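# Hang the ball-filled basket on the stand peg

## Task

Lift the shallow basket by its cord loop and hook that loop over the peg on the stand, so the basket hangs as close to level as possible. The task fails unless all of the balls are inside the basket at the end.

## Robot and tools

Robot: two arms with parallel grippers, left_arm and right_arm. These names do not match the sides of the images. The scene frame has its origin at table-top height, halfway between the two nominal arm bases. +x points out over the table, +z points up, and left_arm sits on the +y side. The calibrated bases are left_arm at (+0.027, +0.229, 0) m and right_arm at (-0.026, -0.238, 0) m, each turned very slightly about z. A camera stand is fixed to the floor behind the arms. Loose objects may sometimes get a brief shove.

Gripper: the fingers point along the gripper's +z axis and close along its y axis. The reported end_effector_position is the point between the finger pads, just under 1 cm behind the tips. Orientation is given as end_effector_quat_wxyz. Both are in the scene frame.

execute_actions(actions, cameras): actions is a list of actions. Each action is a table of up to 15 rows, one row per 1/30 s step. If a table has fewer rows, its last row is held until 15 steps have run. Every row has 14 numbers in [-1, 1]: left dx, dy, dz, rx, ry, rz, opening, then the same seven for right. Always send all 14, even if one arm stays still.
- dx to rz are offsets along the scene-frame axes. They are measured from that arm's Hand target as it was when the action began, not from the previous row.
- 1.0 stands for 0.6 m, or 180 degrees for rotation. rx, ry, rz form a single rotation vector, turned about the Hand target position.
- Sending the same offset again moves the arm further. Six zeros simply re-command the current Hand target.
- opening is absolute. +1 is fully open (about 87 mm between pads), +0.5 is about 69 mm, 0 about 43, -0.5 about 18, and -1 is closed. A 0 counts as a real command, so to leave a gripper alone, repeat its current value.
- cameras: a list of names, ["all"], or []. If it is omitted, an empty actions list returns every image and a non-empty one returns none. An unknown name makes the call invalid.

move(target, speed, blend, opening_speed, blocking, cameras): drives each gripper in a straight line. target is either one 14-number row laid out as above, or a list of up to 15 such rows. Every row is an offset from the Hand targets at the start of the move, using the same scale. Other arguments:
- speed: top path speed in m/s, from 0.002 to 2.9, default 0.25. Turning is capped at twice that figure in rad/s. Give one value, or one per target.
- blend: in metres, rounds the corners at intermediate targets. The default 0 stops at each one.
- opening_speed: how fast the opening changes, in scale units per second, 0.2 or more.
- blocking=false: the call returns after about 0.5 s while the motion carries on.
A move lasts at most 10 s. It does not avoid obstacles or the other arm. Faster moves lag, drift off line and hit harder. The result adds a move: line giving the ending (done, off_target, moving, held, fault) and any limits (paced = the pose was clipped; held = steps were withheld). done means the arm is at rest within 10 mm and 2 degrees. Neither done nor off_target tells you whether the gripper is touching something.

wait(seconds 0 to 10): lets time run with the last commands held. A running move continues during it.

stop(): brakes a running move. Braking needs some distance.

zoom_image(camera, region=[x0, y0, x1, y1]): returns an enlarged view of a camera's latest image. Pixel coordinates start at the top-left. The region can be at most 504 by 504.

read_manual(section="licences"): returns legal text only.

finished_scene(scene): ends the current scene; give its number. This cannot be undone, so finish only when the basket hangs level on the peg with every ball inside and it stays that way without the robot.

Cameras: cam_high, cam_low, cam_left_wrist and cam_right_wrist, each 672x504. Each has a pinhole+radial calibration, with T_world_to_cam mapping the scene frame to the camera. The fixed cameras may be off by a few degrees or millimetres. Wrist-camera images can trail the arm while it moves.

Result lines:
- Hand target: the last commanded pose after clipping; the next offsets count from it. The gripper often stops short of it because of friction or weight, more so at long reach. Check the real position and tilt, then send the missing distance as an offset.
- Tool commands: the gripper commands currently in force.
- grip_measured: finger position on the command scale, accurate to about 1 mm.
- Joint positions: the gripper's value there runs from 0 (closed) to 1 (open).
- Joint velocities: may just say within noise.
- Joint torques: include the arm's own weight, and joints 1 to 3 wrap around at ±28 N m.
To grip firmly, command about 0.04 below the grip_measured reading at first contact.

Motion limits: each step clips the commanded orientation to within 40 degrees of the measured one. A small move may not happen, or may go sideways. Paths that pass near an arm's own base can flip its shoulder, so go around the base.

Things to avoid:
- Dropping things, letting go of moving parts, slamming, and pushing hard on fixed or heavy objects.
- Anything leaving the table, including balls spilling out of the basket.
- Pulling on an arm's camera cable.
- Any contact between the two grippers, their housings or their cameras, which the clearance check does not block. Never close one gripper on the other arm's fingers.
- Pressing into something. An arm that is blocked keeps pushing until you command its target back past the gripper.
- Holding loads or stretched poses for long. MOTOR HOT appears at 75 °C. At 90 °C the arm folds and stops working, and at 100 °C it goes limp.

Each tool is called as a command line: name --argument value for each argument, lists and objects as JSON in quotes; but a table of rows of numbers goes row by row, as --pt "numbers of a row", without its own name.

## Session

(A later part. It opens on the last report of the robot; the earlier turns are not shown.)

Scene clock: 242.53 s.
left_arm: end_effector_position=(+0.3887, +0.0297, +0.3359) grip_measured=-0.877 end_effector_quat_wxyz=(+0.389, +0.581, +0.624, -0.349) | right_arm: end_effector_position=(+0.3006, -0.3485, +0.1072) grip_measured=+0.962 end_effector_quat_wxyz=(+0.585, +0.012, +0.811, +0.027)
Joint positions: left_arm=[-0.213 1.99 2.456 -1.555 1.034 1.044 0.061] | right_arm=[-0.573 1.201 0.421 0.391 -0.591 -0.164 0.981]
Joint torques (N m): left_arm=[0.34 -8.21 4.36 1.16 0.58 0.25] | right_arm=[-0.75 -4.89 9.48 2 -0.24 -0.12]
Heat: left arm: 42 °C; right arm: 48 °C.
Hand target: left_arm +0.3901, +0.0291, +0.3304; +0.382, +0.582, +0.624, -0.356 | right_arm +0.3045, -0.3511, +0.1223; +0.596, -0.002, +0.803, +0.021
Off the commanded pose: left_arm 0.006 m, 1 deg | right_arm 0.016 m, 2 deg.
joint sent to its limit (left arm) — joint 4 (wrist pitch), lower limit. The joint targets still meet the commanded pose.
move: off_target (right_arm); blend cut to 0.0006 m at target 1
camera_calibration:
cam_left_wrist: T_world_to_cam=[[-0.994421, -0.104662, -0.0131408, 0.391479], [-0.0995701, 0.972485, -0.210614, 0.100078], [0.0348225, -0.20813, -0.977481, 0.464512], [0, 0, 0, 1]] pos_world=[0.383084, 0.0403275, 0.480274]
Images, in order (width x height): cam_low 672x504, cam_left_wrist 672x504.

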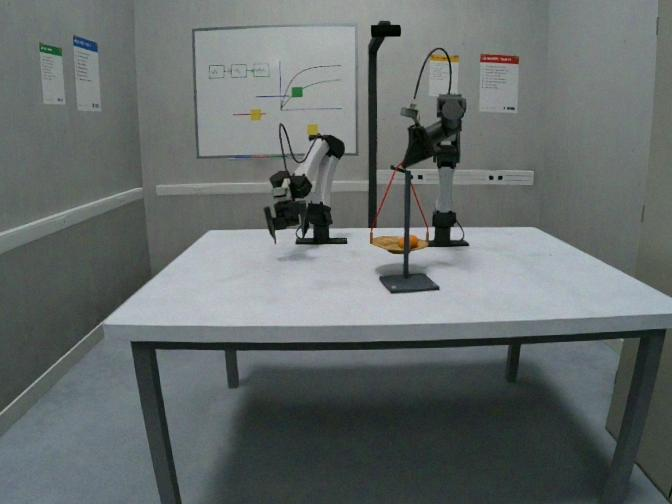

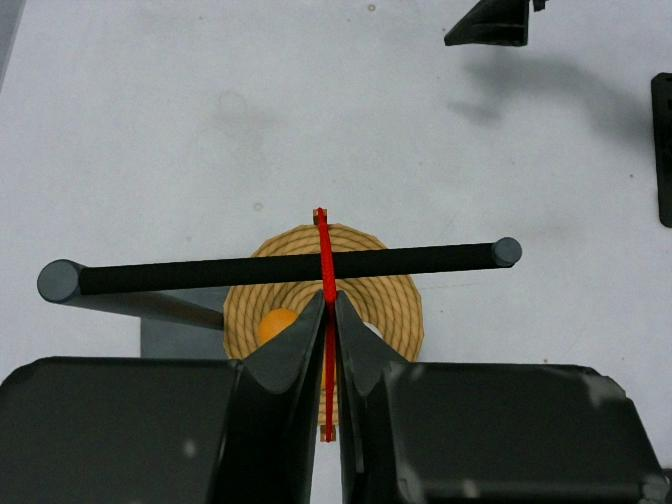

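move --pt "0 -0.009 0.04 0 0 0 -1 0 0 0 0 0 0 1" --pt "0 -0.0065 -0.008 0 0 0 -1 0 0 0 0 0 0 1" --speed 0.035 --cameras '["cam_low","cam_left_wrist"]'

zoom_image --camera "cam_low" --region '[340, 140, 460, 280]'

Scene clock: 252.23 s.
left_arm: end_effector_position=(+0.3904, +0.0272, +0.3217) grip_measured=-0.877 end_effector_quat_wxyz=(+0.372, +0.574, +0.634, -0.361) | right_arm: end_effector_position=(+0.3006, -0.3485, +0.1072) grip_measured=+0.962 end_effector_quat_wxyz=(+0.585, +0.012, +0.811, +0.027)
Joint positions: left_arm=[-0.218 2 2.412 -1.542 1.034 1.034 0.061] | right_arm=[-0.573 1.201 0.421 0.391 -0.591 -0.164 0.981]
Joint torques (N m): left_arm=[-0.09 -10.61 4.36 1.35 0.54 0.25] | right_arm=[-0.98 -4.68 9.61 1.97 -0.22 -0.2]
Heat: left arm: 42 °C; right arm: 48 °C.
Hand target: left_arm +0.3902, +0.0253, +0.3256; +0.383, +0.582, +0.624, -0.356 | right_arm +0.3045, -0.3511, +0.1223; +0.596, -0.002, +0.803, +0.021
Off the commanded pose: left_arm 0.004 m, 2 deg | right_arm 0.016 m, 2 deg.
move: off_target (right_arm)
camera_calibration:
cam_left_wrist: T_world_to_cam=[[-0.993958, -0.104106, 0.0347767, 0.377088], [-0.108972, 0.973896, -0.199127, 0.0996556], [-0.0131386, -0.201713, -0.979356, 0.469137], [0, 0, 0, 1]] pos_world=[0.391834, 0.0368344, 0.466183]
Images, in order (width x height): cam_low 672x504, cam_left_wrist 672x504.

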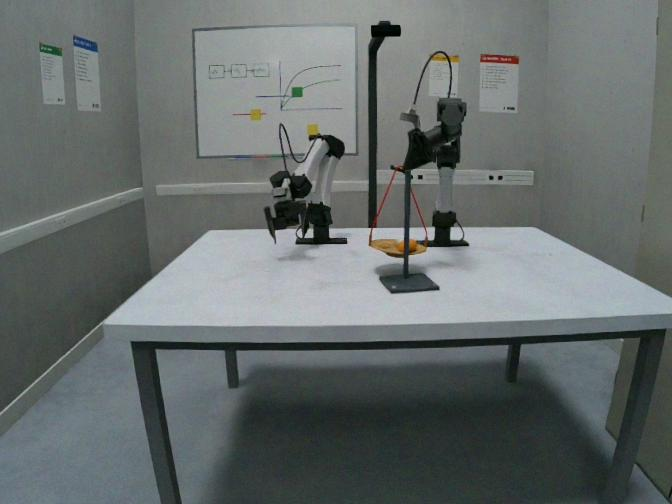

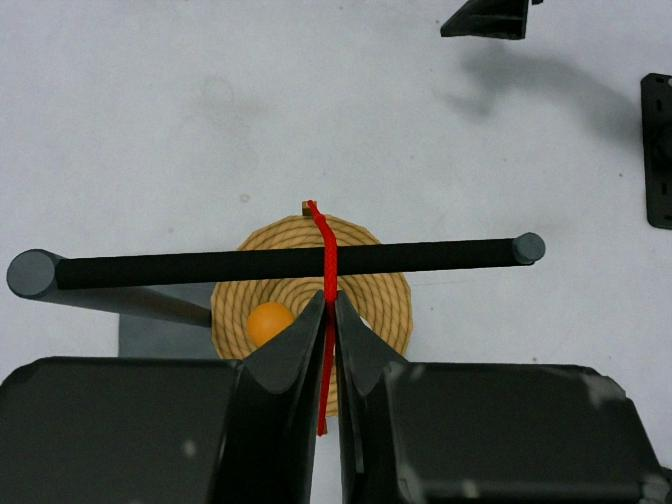

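Scaled by 3.600 from the camera's 672x504 image, which has a finer 960x720 frame.

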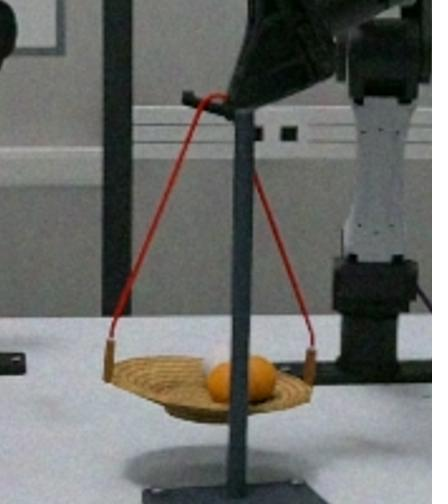

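move --pt "0 -0.006 0.045 0 0 0 -1 0 0 0 0 0 0 1" --pt "0 -0.0035 0.002 0 0 0 -1 0 0 0 0 0 0 1" --speed 0.035 --cameras '["cam_low","cam_left_wrist"]'

zoom_image --camera "cam_low" --region '[340, 140, 460, 280]'

Scene clock: 260.87 s.
left_arm: end_effector_position=(+0.3895, +0.0248, +0.3239) grip_measured=-0.877 end_effector_quat_wxyz=(+0.373, +0.575, +0.633, -0.360) | right_arm: end_effector_position=(+0.3006, -0.3485, +0.1072) grip_measured=+0.962 end_effector_quat_wxyz=(+0.585, +0.012, +0.811, +0.027)
Joint positions: left_arm=[-0.225 2 2.421 -1.54 1.031 1.024 0.061] | right_arm=[-0.573 1.201 0.421 0.391 -0.591 -0.164 0.981]
Joint torques (N m): left_arm=[-0.01 -10.3 4.34 1.36 0.54 0.25] | right_arm=[-0.85 -4.59 9.4 1.96 -0.18 -0.14]
Heat: left arm: 43 °C; right arm: 48 °C.
Hand target: left_arm +0.3901, +0.0231, +0.3268; +0.382, +0.582, +0.624, -0.356 | right_arm +0.3045, -0.3511, +0.1223; +0.596, -0.002, +0.803, +0.021
Off the commanded pose: left_arm 0.003 m, 2 deg | right_arm 0.016 m, 2 deg.
move: off_target (right_arm)
camera_calibration:
cam_left_wrist: T_world_to_cam=[[-0.994158, -0.102984, 0.0323256, 0.376768], [-0.107383, 0.973975, -0.199604, 0.101803], [-0.0109284, -0.201909, -0.979343, 0.469949], [0, 0, 0, 1]] pos_world=[0.390635, 0.0345346, 0.468382]
Images, in order (width x height): cam_low 672x504, cam_left_wrist 672x504.

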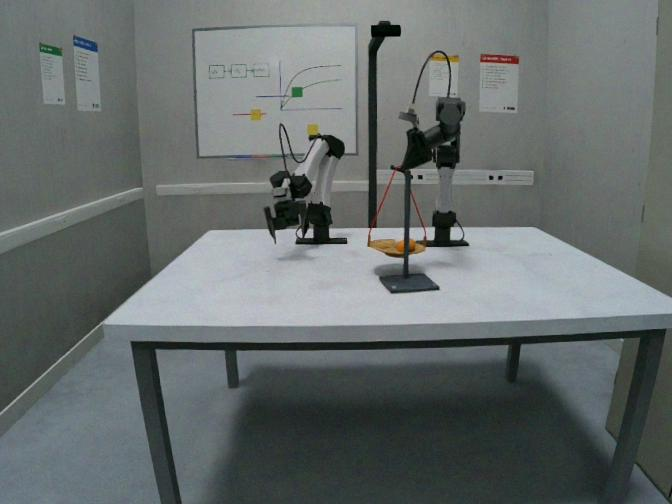

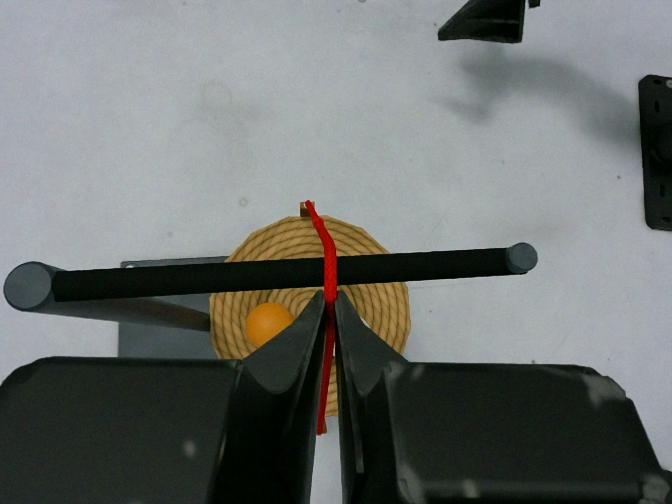

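Scaled by 3.600 from the camera's 672x504 image, which has a finer 960x720 frame.

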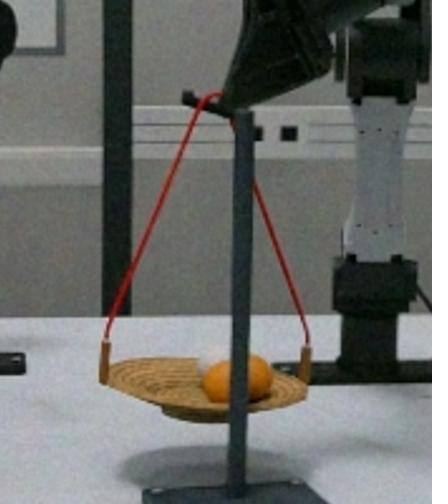

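move --pt "0 -0.003 0.075 0 0 0 -1 0 0 0 0 0 0 1" --pt "0 -0.001 0.03 0 0 0 -1 0 0 0 0 0 0 1" --pt "0 0 0.002 0 0 0 -1 0 0 0 0 0 0 1" --speed 0.04 --cameras '["cam_low","cam_left_wrist"]'

zoom_image --camera "cam_low" --region '[340, 140, 460, 280]'

Scene clock: 271.90 s.
left_arm: end_effector_position=(+0.3917, +0.0244, +0.3210) grip_measured=-0.877 end_effector_quat_wxyz=(+0.369, +0.573, +0.636, -0.363) | right_arm: end_effector_position=(+0.3006, -0.3485, +0.1072) grip_measured=+0.962 end_effector_quat_wxyz=(+0.585, +0.012, +0.811, +0.027)
Joint positions: left_arm=[-0.225 2.017 2.437 -1.55 1.03 1.024 0.061] | right_arm=[-0.573 1.201 0.421 0.391 -0.591 -0.164 0.981]
Joint torques (N m): left_arm=[-0.03 -11.43 4.3 1.36 0.54 0.23] | right_arm=[-1.18 -4.83 9.57 1.95 -0.21 -0.11]
Heat: left arm: 44 °C; right arm: 49 °C.
Hand target: left_arm +0.3901, +0.0231, +0.3280; +0.383, +0.582, +0.624, -0.356 | right_arm +0.3045, -0.3511, +0.1223; +0.596, -0.002, +0.803, +0.021
Off the commanded pose: left_arm 0.007 m, 2 deg | right_arm 0.016 m, 2 deg.
move: off_target (right_arm)
camera_calibration:
cam_left_wrist: T_world_to_cam=[[-0.993723, -0.10341, 0.0426751, 0.375573], [-0.109815, 0.974486, -0.19575, 0.101555], [-0.0213437, -0.199208, -0.979725, 0.471184], [0, 0, 0, 1]] pos_world=[0.394424, 0.0337373, 0.465483]
Images, in order (width x height): cam_low 672x504, cam_left_wrist 672x504.

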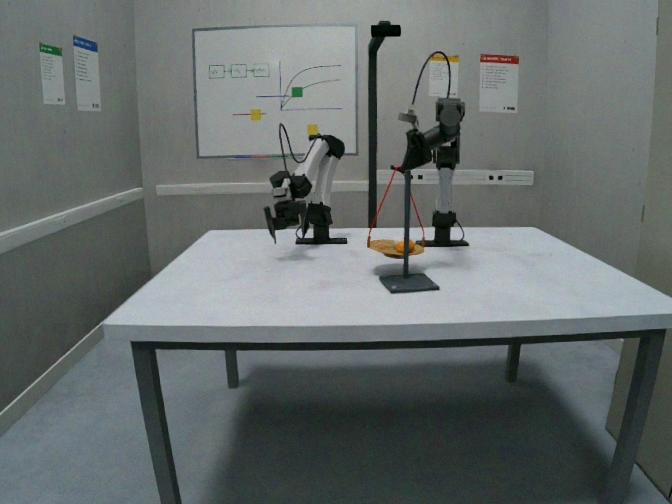

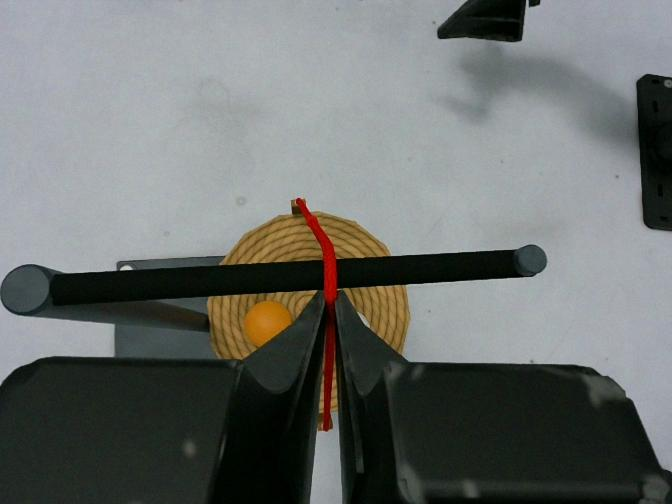

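Scaled by 3.600 from the camera's 672x504 image, which has a finer 960x720 frame.

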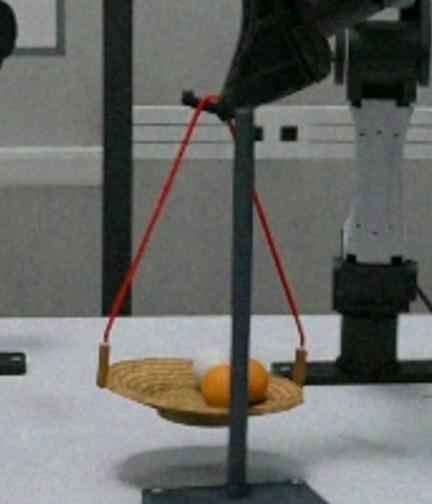

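move --pt "0 0 0 0 0 0 -0.6 0 0 0 0 0 0 1" --pt "0 0.003 -0.019 0 0 0 -0.6 0 0 0 0 0 0 1" --pt "0 0.003 -0.019 0 0 0 -1 0 0 0 0 0 0 1" --speed 0.03 --opening_speed 0.7 --cameras '["cam_low","cam_left_wrist"]'

zoom_image --camera "cam_low" --region '[340, 140, 460, 280]'

Scene clock: 284.70 s.
left_arm: end_effector_position=(+0.3954, +0.0239, +0.3030) grip_measured=-0.870 end_effector_quat_wxyz=(+0.363, +0.574, +0.636, -0.365) | right_arm: end_effector_position=(+0.3006, -0.3485, +0.1072) grip_measured=+0.962 end_effector_quat_wxyz=(+0.585, +0.012, +0.811, +0.027)
Joint positions: left_arm=[-0.225 1.988 2.312 -1.474 1.03 1.037 0.065] | right_arm=[-0.573 1.201 0.421 0.391 -0.591 -0.164 0.981]
Joint torques (N m): left_arm=[0.36 -13.14 4.4 1.28 0.57 0.21] | right_arm=[-0.9 -5.04 9.46 2 -0.27 -0.09]
Heat: left arm: 46 °C; right arm: 49 °C.
Hand target: left_arm +0.3901, +0.0249, +0.3166; +0.382, +0.582, +0.624, -0.356 | right_arm +0.3045, -0.3511, +0.1223; +0.596, -0.002, +0.803, +0.021
Off the commanded pose: left_arm 0.015 m, 3 deg | right_arm 0.016 m, 2 deg.
move: off_target (left_arm, right_arm); target 3's new opening was sent with left_arm's hand 0.015 m and 3 deg from that target
camera_calibration:
cam_left_wrist: T_world_to_cam=[[-0.993939, -0.0976345, 0.050531, 0.377549], [-0.105557, 0.975993, -0.190516, 0.0956689], [-0.0307169, -0.194695, -0.980383, 0.457405], [0, 0, 0, 1]] pos_world=[0.399409, 0.0325441, 0.447581]
Images, in order (width x height): cam_low 672x504, cam_left_wrist 672x504.

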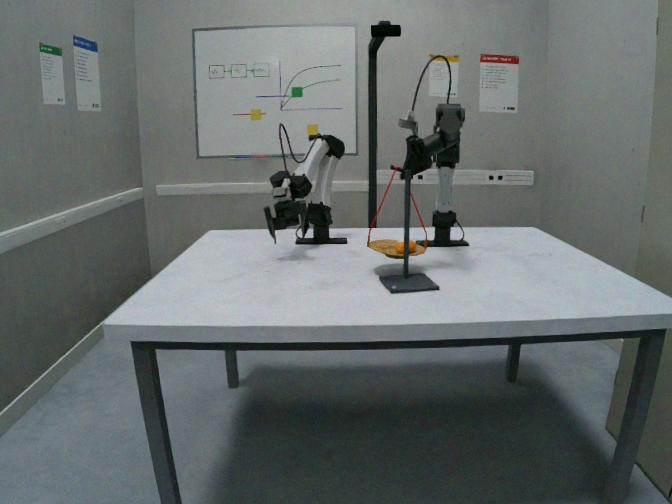

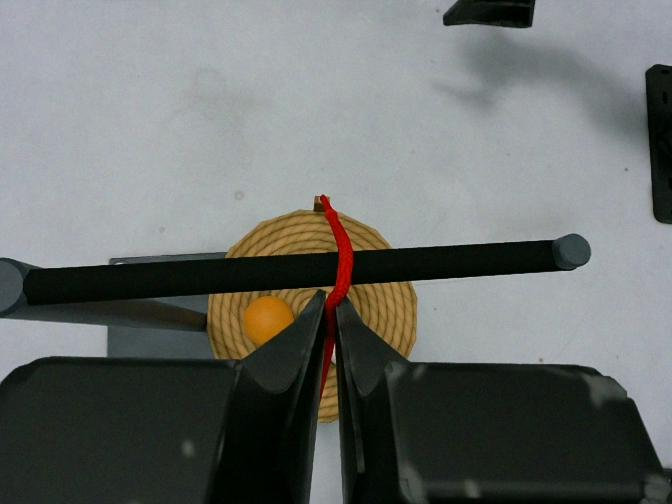

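Scaled by 3.600 from the camera's 672x504 image, which has a finer 960x720 frame.

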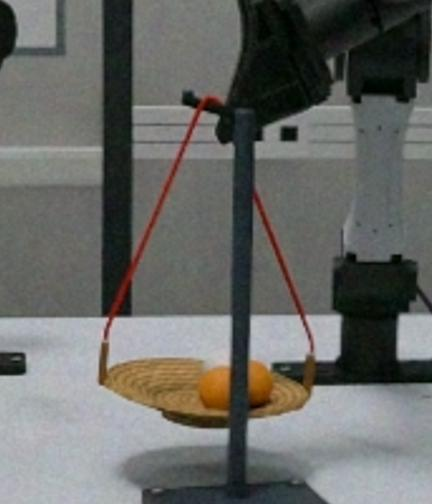

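move --pt "0 0 0.009 0 0 0 -0.6 0 0 0 0 0 0 1" --pt "0 0 0.009 0 0 0 -1 0 0 0 0 0 0 1" --pt "0 -0.005 0.085 0 0 0 -1 0 0 0 0 0 0 1" --pt "0 -0.003 0.018 0 0 0 -1 0 0 0 0 0 0 1" --speed 0.04 --opening_speed 0.8 --cameras '["cam_low","cam_left_wrist"]'

zoom_image --camera "cam_low" --region '[340, 140, 460, 280]'

Scene clock: 296.77 s.
left_arm: end_effector_position=(+0.3913, +0.0248, +0.3212) grip_measured=-0.871 end_effector_quat_wxyz=(+0.369, +0.574, +0.636, -0.361) | right_arm: end_effector_position=(+0.3006, -0.3485, +0.1072) grip_measured=+0.962 end_effector_quat_wxyz=(+0.585, +0.012, +0.811, +0.027)
Joint positions: left_arm=[-0.225 2.011 2.429 -1.545 1.028 1.024 0.065] | right_arm=[-0.573 1.201 0.421 0.391 -0.591 -0.164 0.981]
Joint torques (N m): left_arm=[-0.01 -11.08 4.31 1.36 0.57 0.24] | right_arm=[-0.99 -4.93 9.55 1.97 -0.22 -0.18]
Heat: left arm: 50 °C; right arm: 49 °C.
Hand target: left_arm +0.3901, +0.0231, +0.3273; +0.382, +0.582, +0.624, -0.356 | right_arm +0.3045, -0.3511, +0.1223; +0.596, -0.002, +0.803, +0.021
Off the commanded pose: left_arm 0.007 m, 2 deg | right_arm 0.016 m, 2 deg.
move: off_target (right_arm); target 2's new opening was sent with left_arm's hand 0.018 m and 2 deg from that target
camera_calibration:
cam_left_wrist: T_world_to_cam=[[-0.993753, -0.104681, 0.0386823, 0.376607], [-0.110243, 0.974695, -0.194463, 0.100881], [-0.0173469, -0.197513, -0.980147, 0.470062], [0, 0, 0, 1]] pos_world=[0.39353, 0.0339386, 0.465779]
Images, in order (width x height): cam_low 672x504, cam_left_wrist 672x504.

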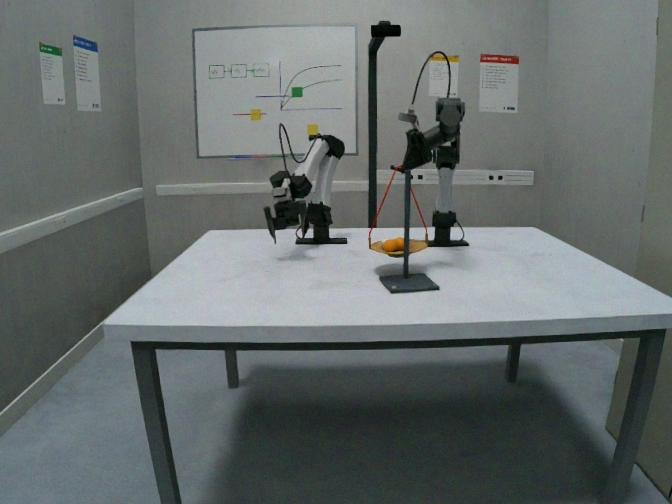

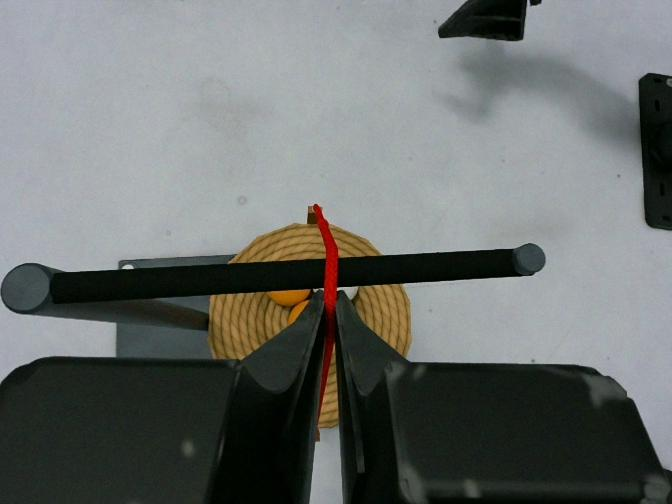

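Scaled by 3.600 from the camera's 672x504 image, which has a finer 960x720 frame.

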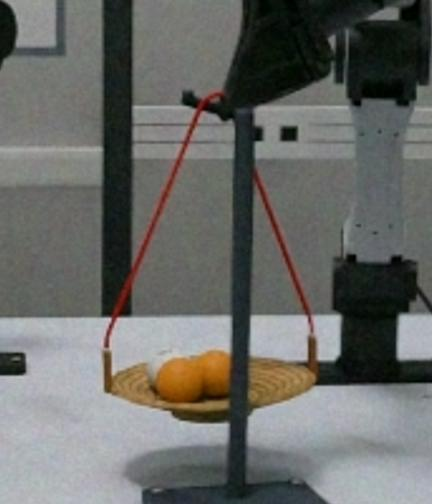

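move --target '[0,0,-0.0055,0,0,0,-1,0,0,0,0,0,0,1]' --speed 0.02 --cameras '["cam_low","cam_left_wrist"]'

zoom_image --camera "cam_low" --region '[340, 140, 460, 280]'

Scene clock: 303.50 s.
left_arm: end_effector_position=(+0.3941, +0.0243, +0.3123) grip_measured=-0.871 end_effector_quat_wxyz=(+0.364, +0.572, +0.639, -0.364) | right_arm: end_effector_position=(+0.3006, -0.3485, +0.1072) grip_measured=+0.962 end_effector_quat_wxyz=(+0.585, +0.012, +0.811, +0.027)
Joint positions: left_arm=[-0.225 2.011 2.39 -1.523 1.028 1.026 0.065] | right_arm=[-0.573 1.201 0.421 0.391 -0.591 -0.164 0.981]
Joint torques (N m): left_arm=[-0.03 -12.56 4.34 1.35 0.58 0.24] | right_arm=[-0.85 -4.66 9.51 1.99 -0.14 -0.14]
Heat: left arm: 50 °C; right arm: 49 °C.
Hand target: left_arm +0.3901, +0.0231, +0.3240; +0.382, +0.582, +0.624, -0.356 | right_arm +0.3045, -0.3511, +0.1223; +0.596, -0.002, +0.803, +0.021
Off the commanded pose: left_arm 0.012 m, 3 deg | right_arm 0.016 m, 2 deg.
move: off_target (left_arm, right_arm)
camera_calibration:
cam_left_wrist: T_world_to_cam=[[-0.993207, -0.103729, 0.0527305, 0.374938], [-0.111945, 0.97544, -0.189696, 0.0991056], [-0.0317584, -0.19431, -0.980426, 0.466891], [0, 0, 0, 1]] pos_world=[0.398313, 0.0329423, 0.456781]
Images, in order (width x height): cam_low 672x504, cam_left_wrist 672x504.

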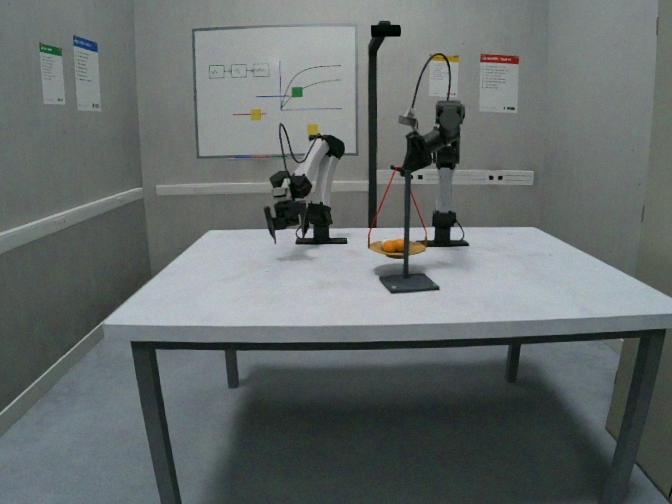

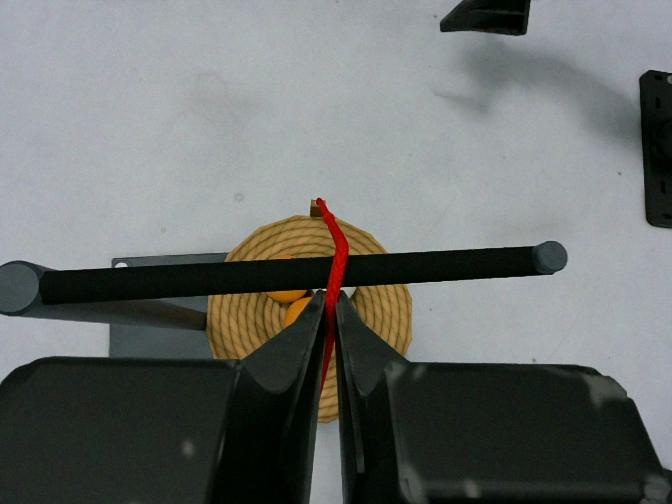

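Scaled by 3.600 from the camera's 672x504 image, which has a finer 960x720 frame.

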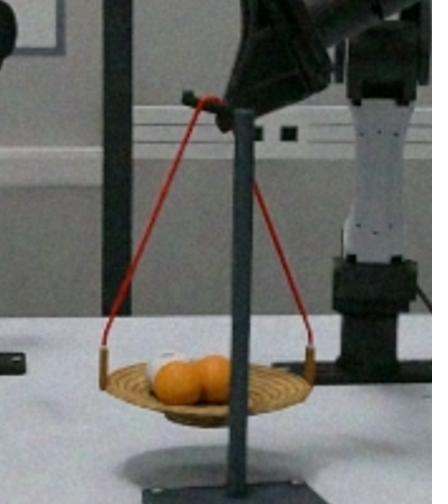

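move --pt "0 0 0 0 0 0 -0.55 0 0 0 0 0 0 1" --pt "-0.008 0.147 0.08 0 0 0 -0.55 0 0 0 0 0 0 1" --pt "-0.1 0.22 0.08 0 0 0 -0.55 0 0 0 0 0 0 1" --speed '[0.05,0.08,0.15]' --blend '[0,0.02,0]' --opening_speed 0.4 --cameras '["cam_high","cam_low","cam_left_wrist"]'

zoom_image --camera "cam_low" --region '[340, 140, 460, 280]'

zoom_image --camera "cam_high" --region '[340, 140, 500, 290]'

Scene clock: 315.97 s.
left_arm: end_effector_position=(+0.3349, +0.1560, +0.3700) grip_measured=-0.550 end_effector_quat_wxyz=(+0.497, +0.496, +0.662, -0.263) | right_arm: end_effector_position=(+0.3006, -0.3485, +0.1072) grip_measured=+0.962 end_effector_quat_wxyz=(+0.585, +0.012, +0.811, +0.027)
Joint positions: left_arm=[0.202 1.562 2.016 -1.551 1.144 1.216 0.225] | right_arm=[-0.573 1.201 0.421 0.391 -0.591 -0.164 0.981]
Joint torques (N m): left_arm=[0.61 -6.28 4.07 1.06 0.67 0.24] | right_arm=[-1.02 -4.59 9.43 1.97 -0.2 -0.16]
Heat: left arm: 53 °C; right arm: 50 °C.
Hand target: left_arm +0.3302, +0.1552, +0.3720; +0.382, +0.582, +0.624, -0.356 | right_arm +0.3045, -0.3511, +0.1223; +0.596, -0.002, +0.803, +0.021
Off the commanded pose: left_arm 0.005 m, 20 deg | right_arm 0.016 m, 2 deg.
joint sent to its limit (left arm) — joint 4 (wrist pitch), lower limit. The joint targets are off in orientation, not in position.
move: off_target (left_arm, right_arm)
camera_calibration:
cam_left_wrist: T_world_to_cam=[[-0.909843, -0.390699, -0.139784, 0.414898], [-0.337899, 0.893119, -0.296922, 0.103262], [0.240851, -0.222919, -0.944615, 0.447142], [0, 0, 0, 1]] pos_world=[0.30469, 0.169551, 0.511034]
Images, in order (width x height): cam_high 672x504, cam_low 672x504, cam_left_wrist 672x504.

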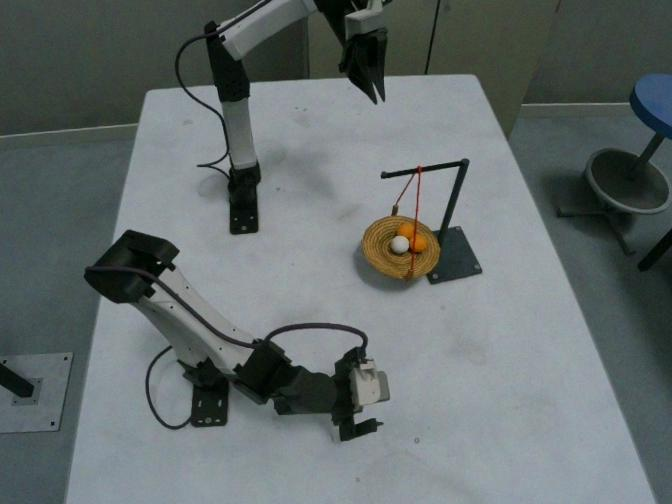

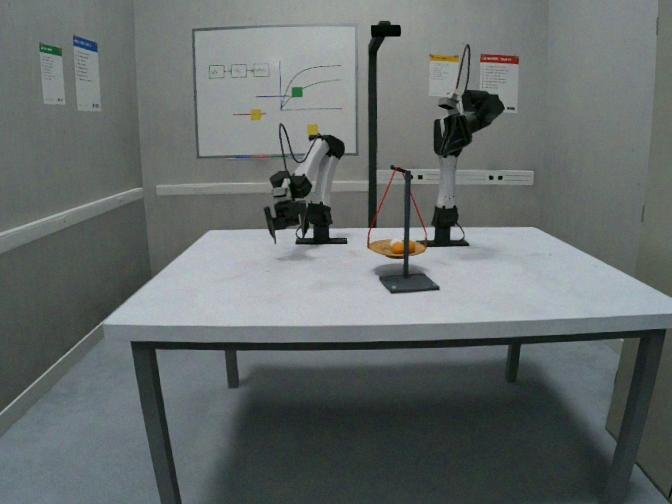

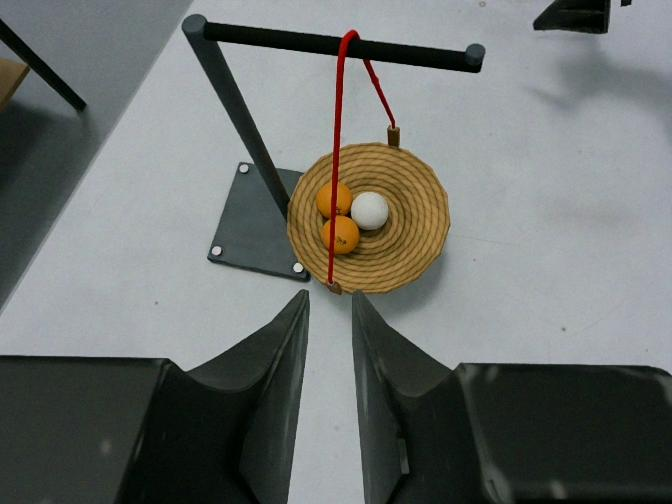

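Scaled by 3.600 from the camera's 672x504 image, which has a finer 960x720 frame.

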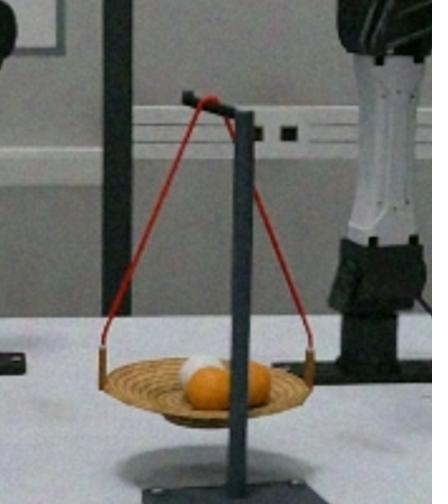

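Scaled by 3.150 from the camera's 672x504 image, which has a finer 960x720 frame.

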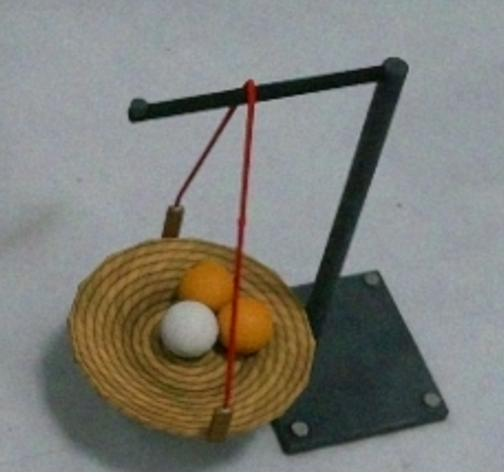

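finished_scene --scene 2

The scene is finished: the task was done.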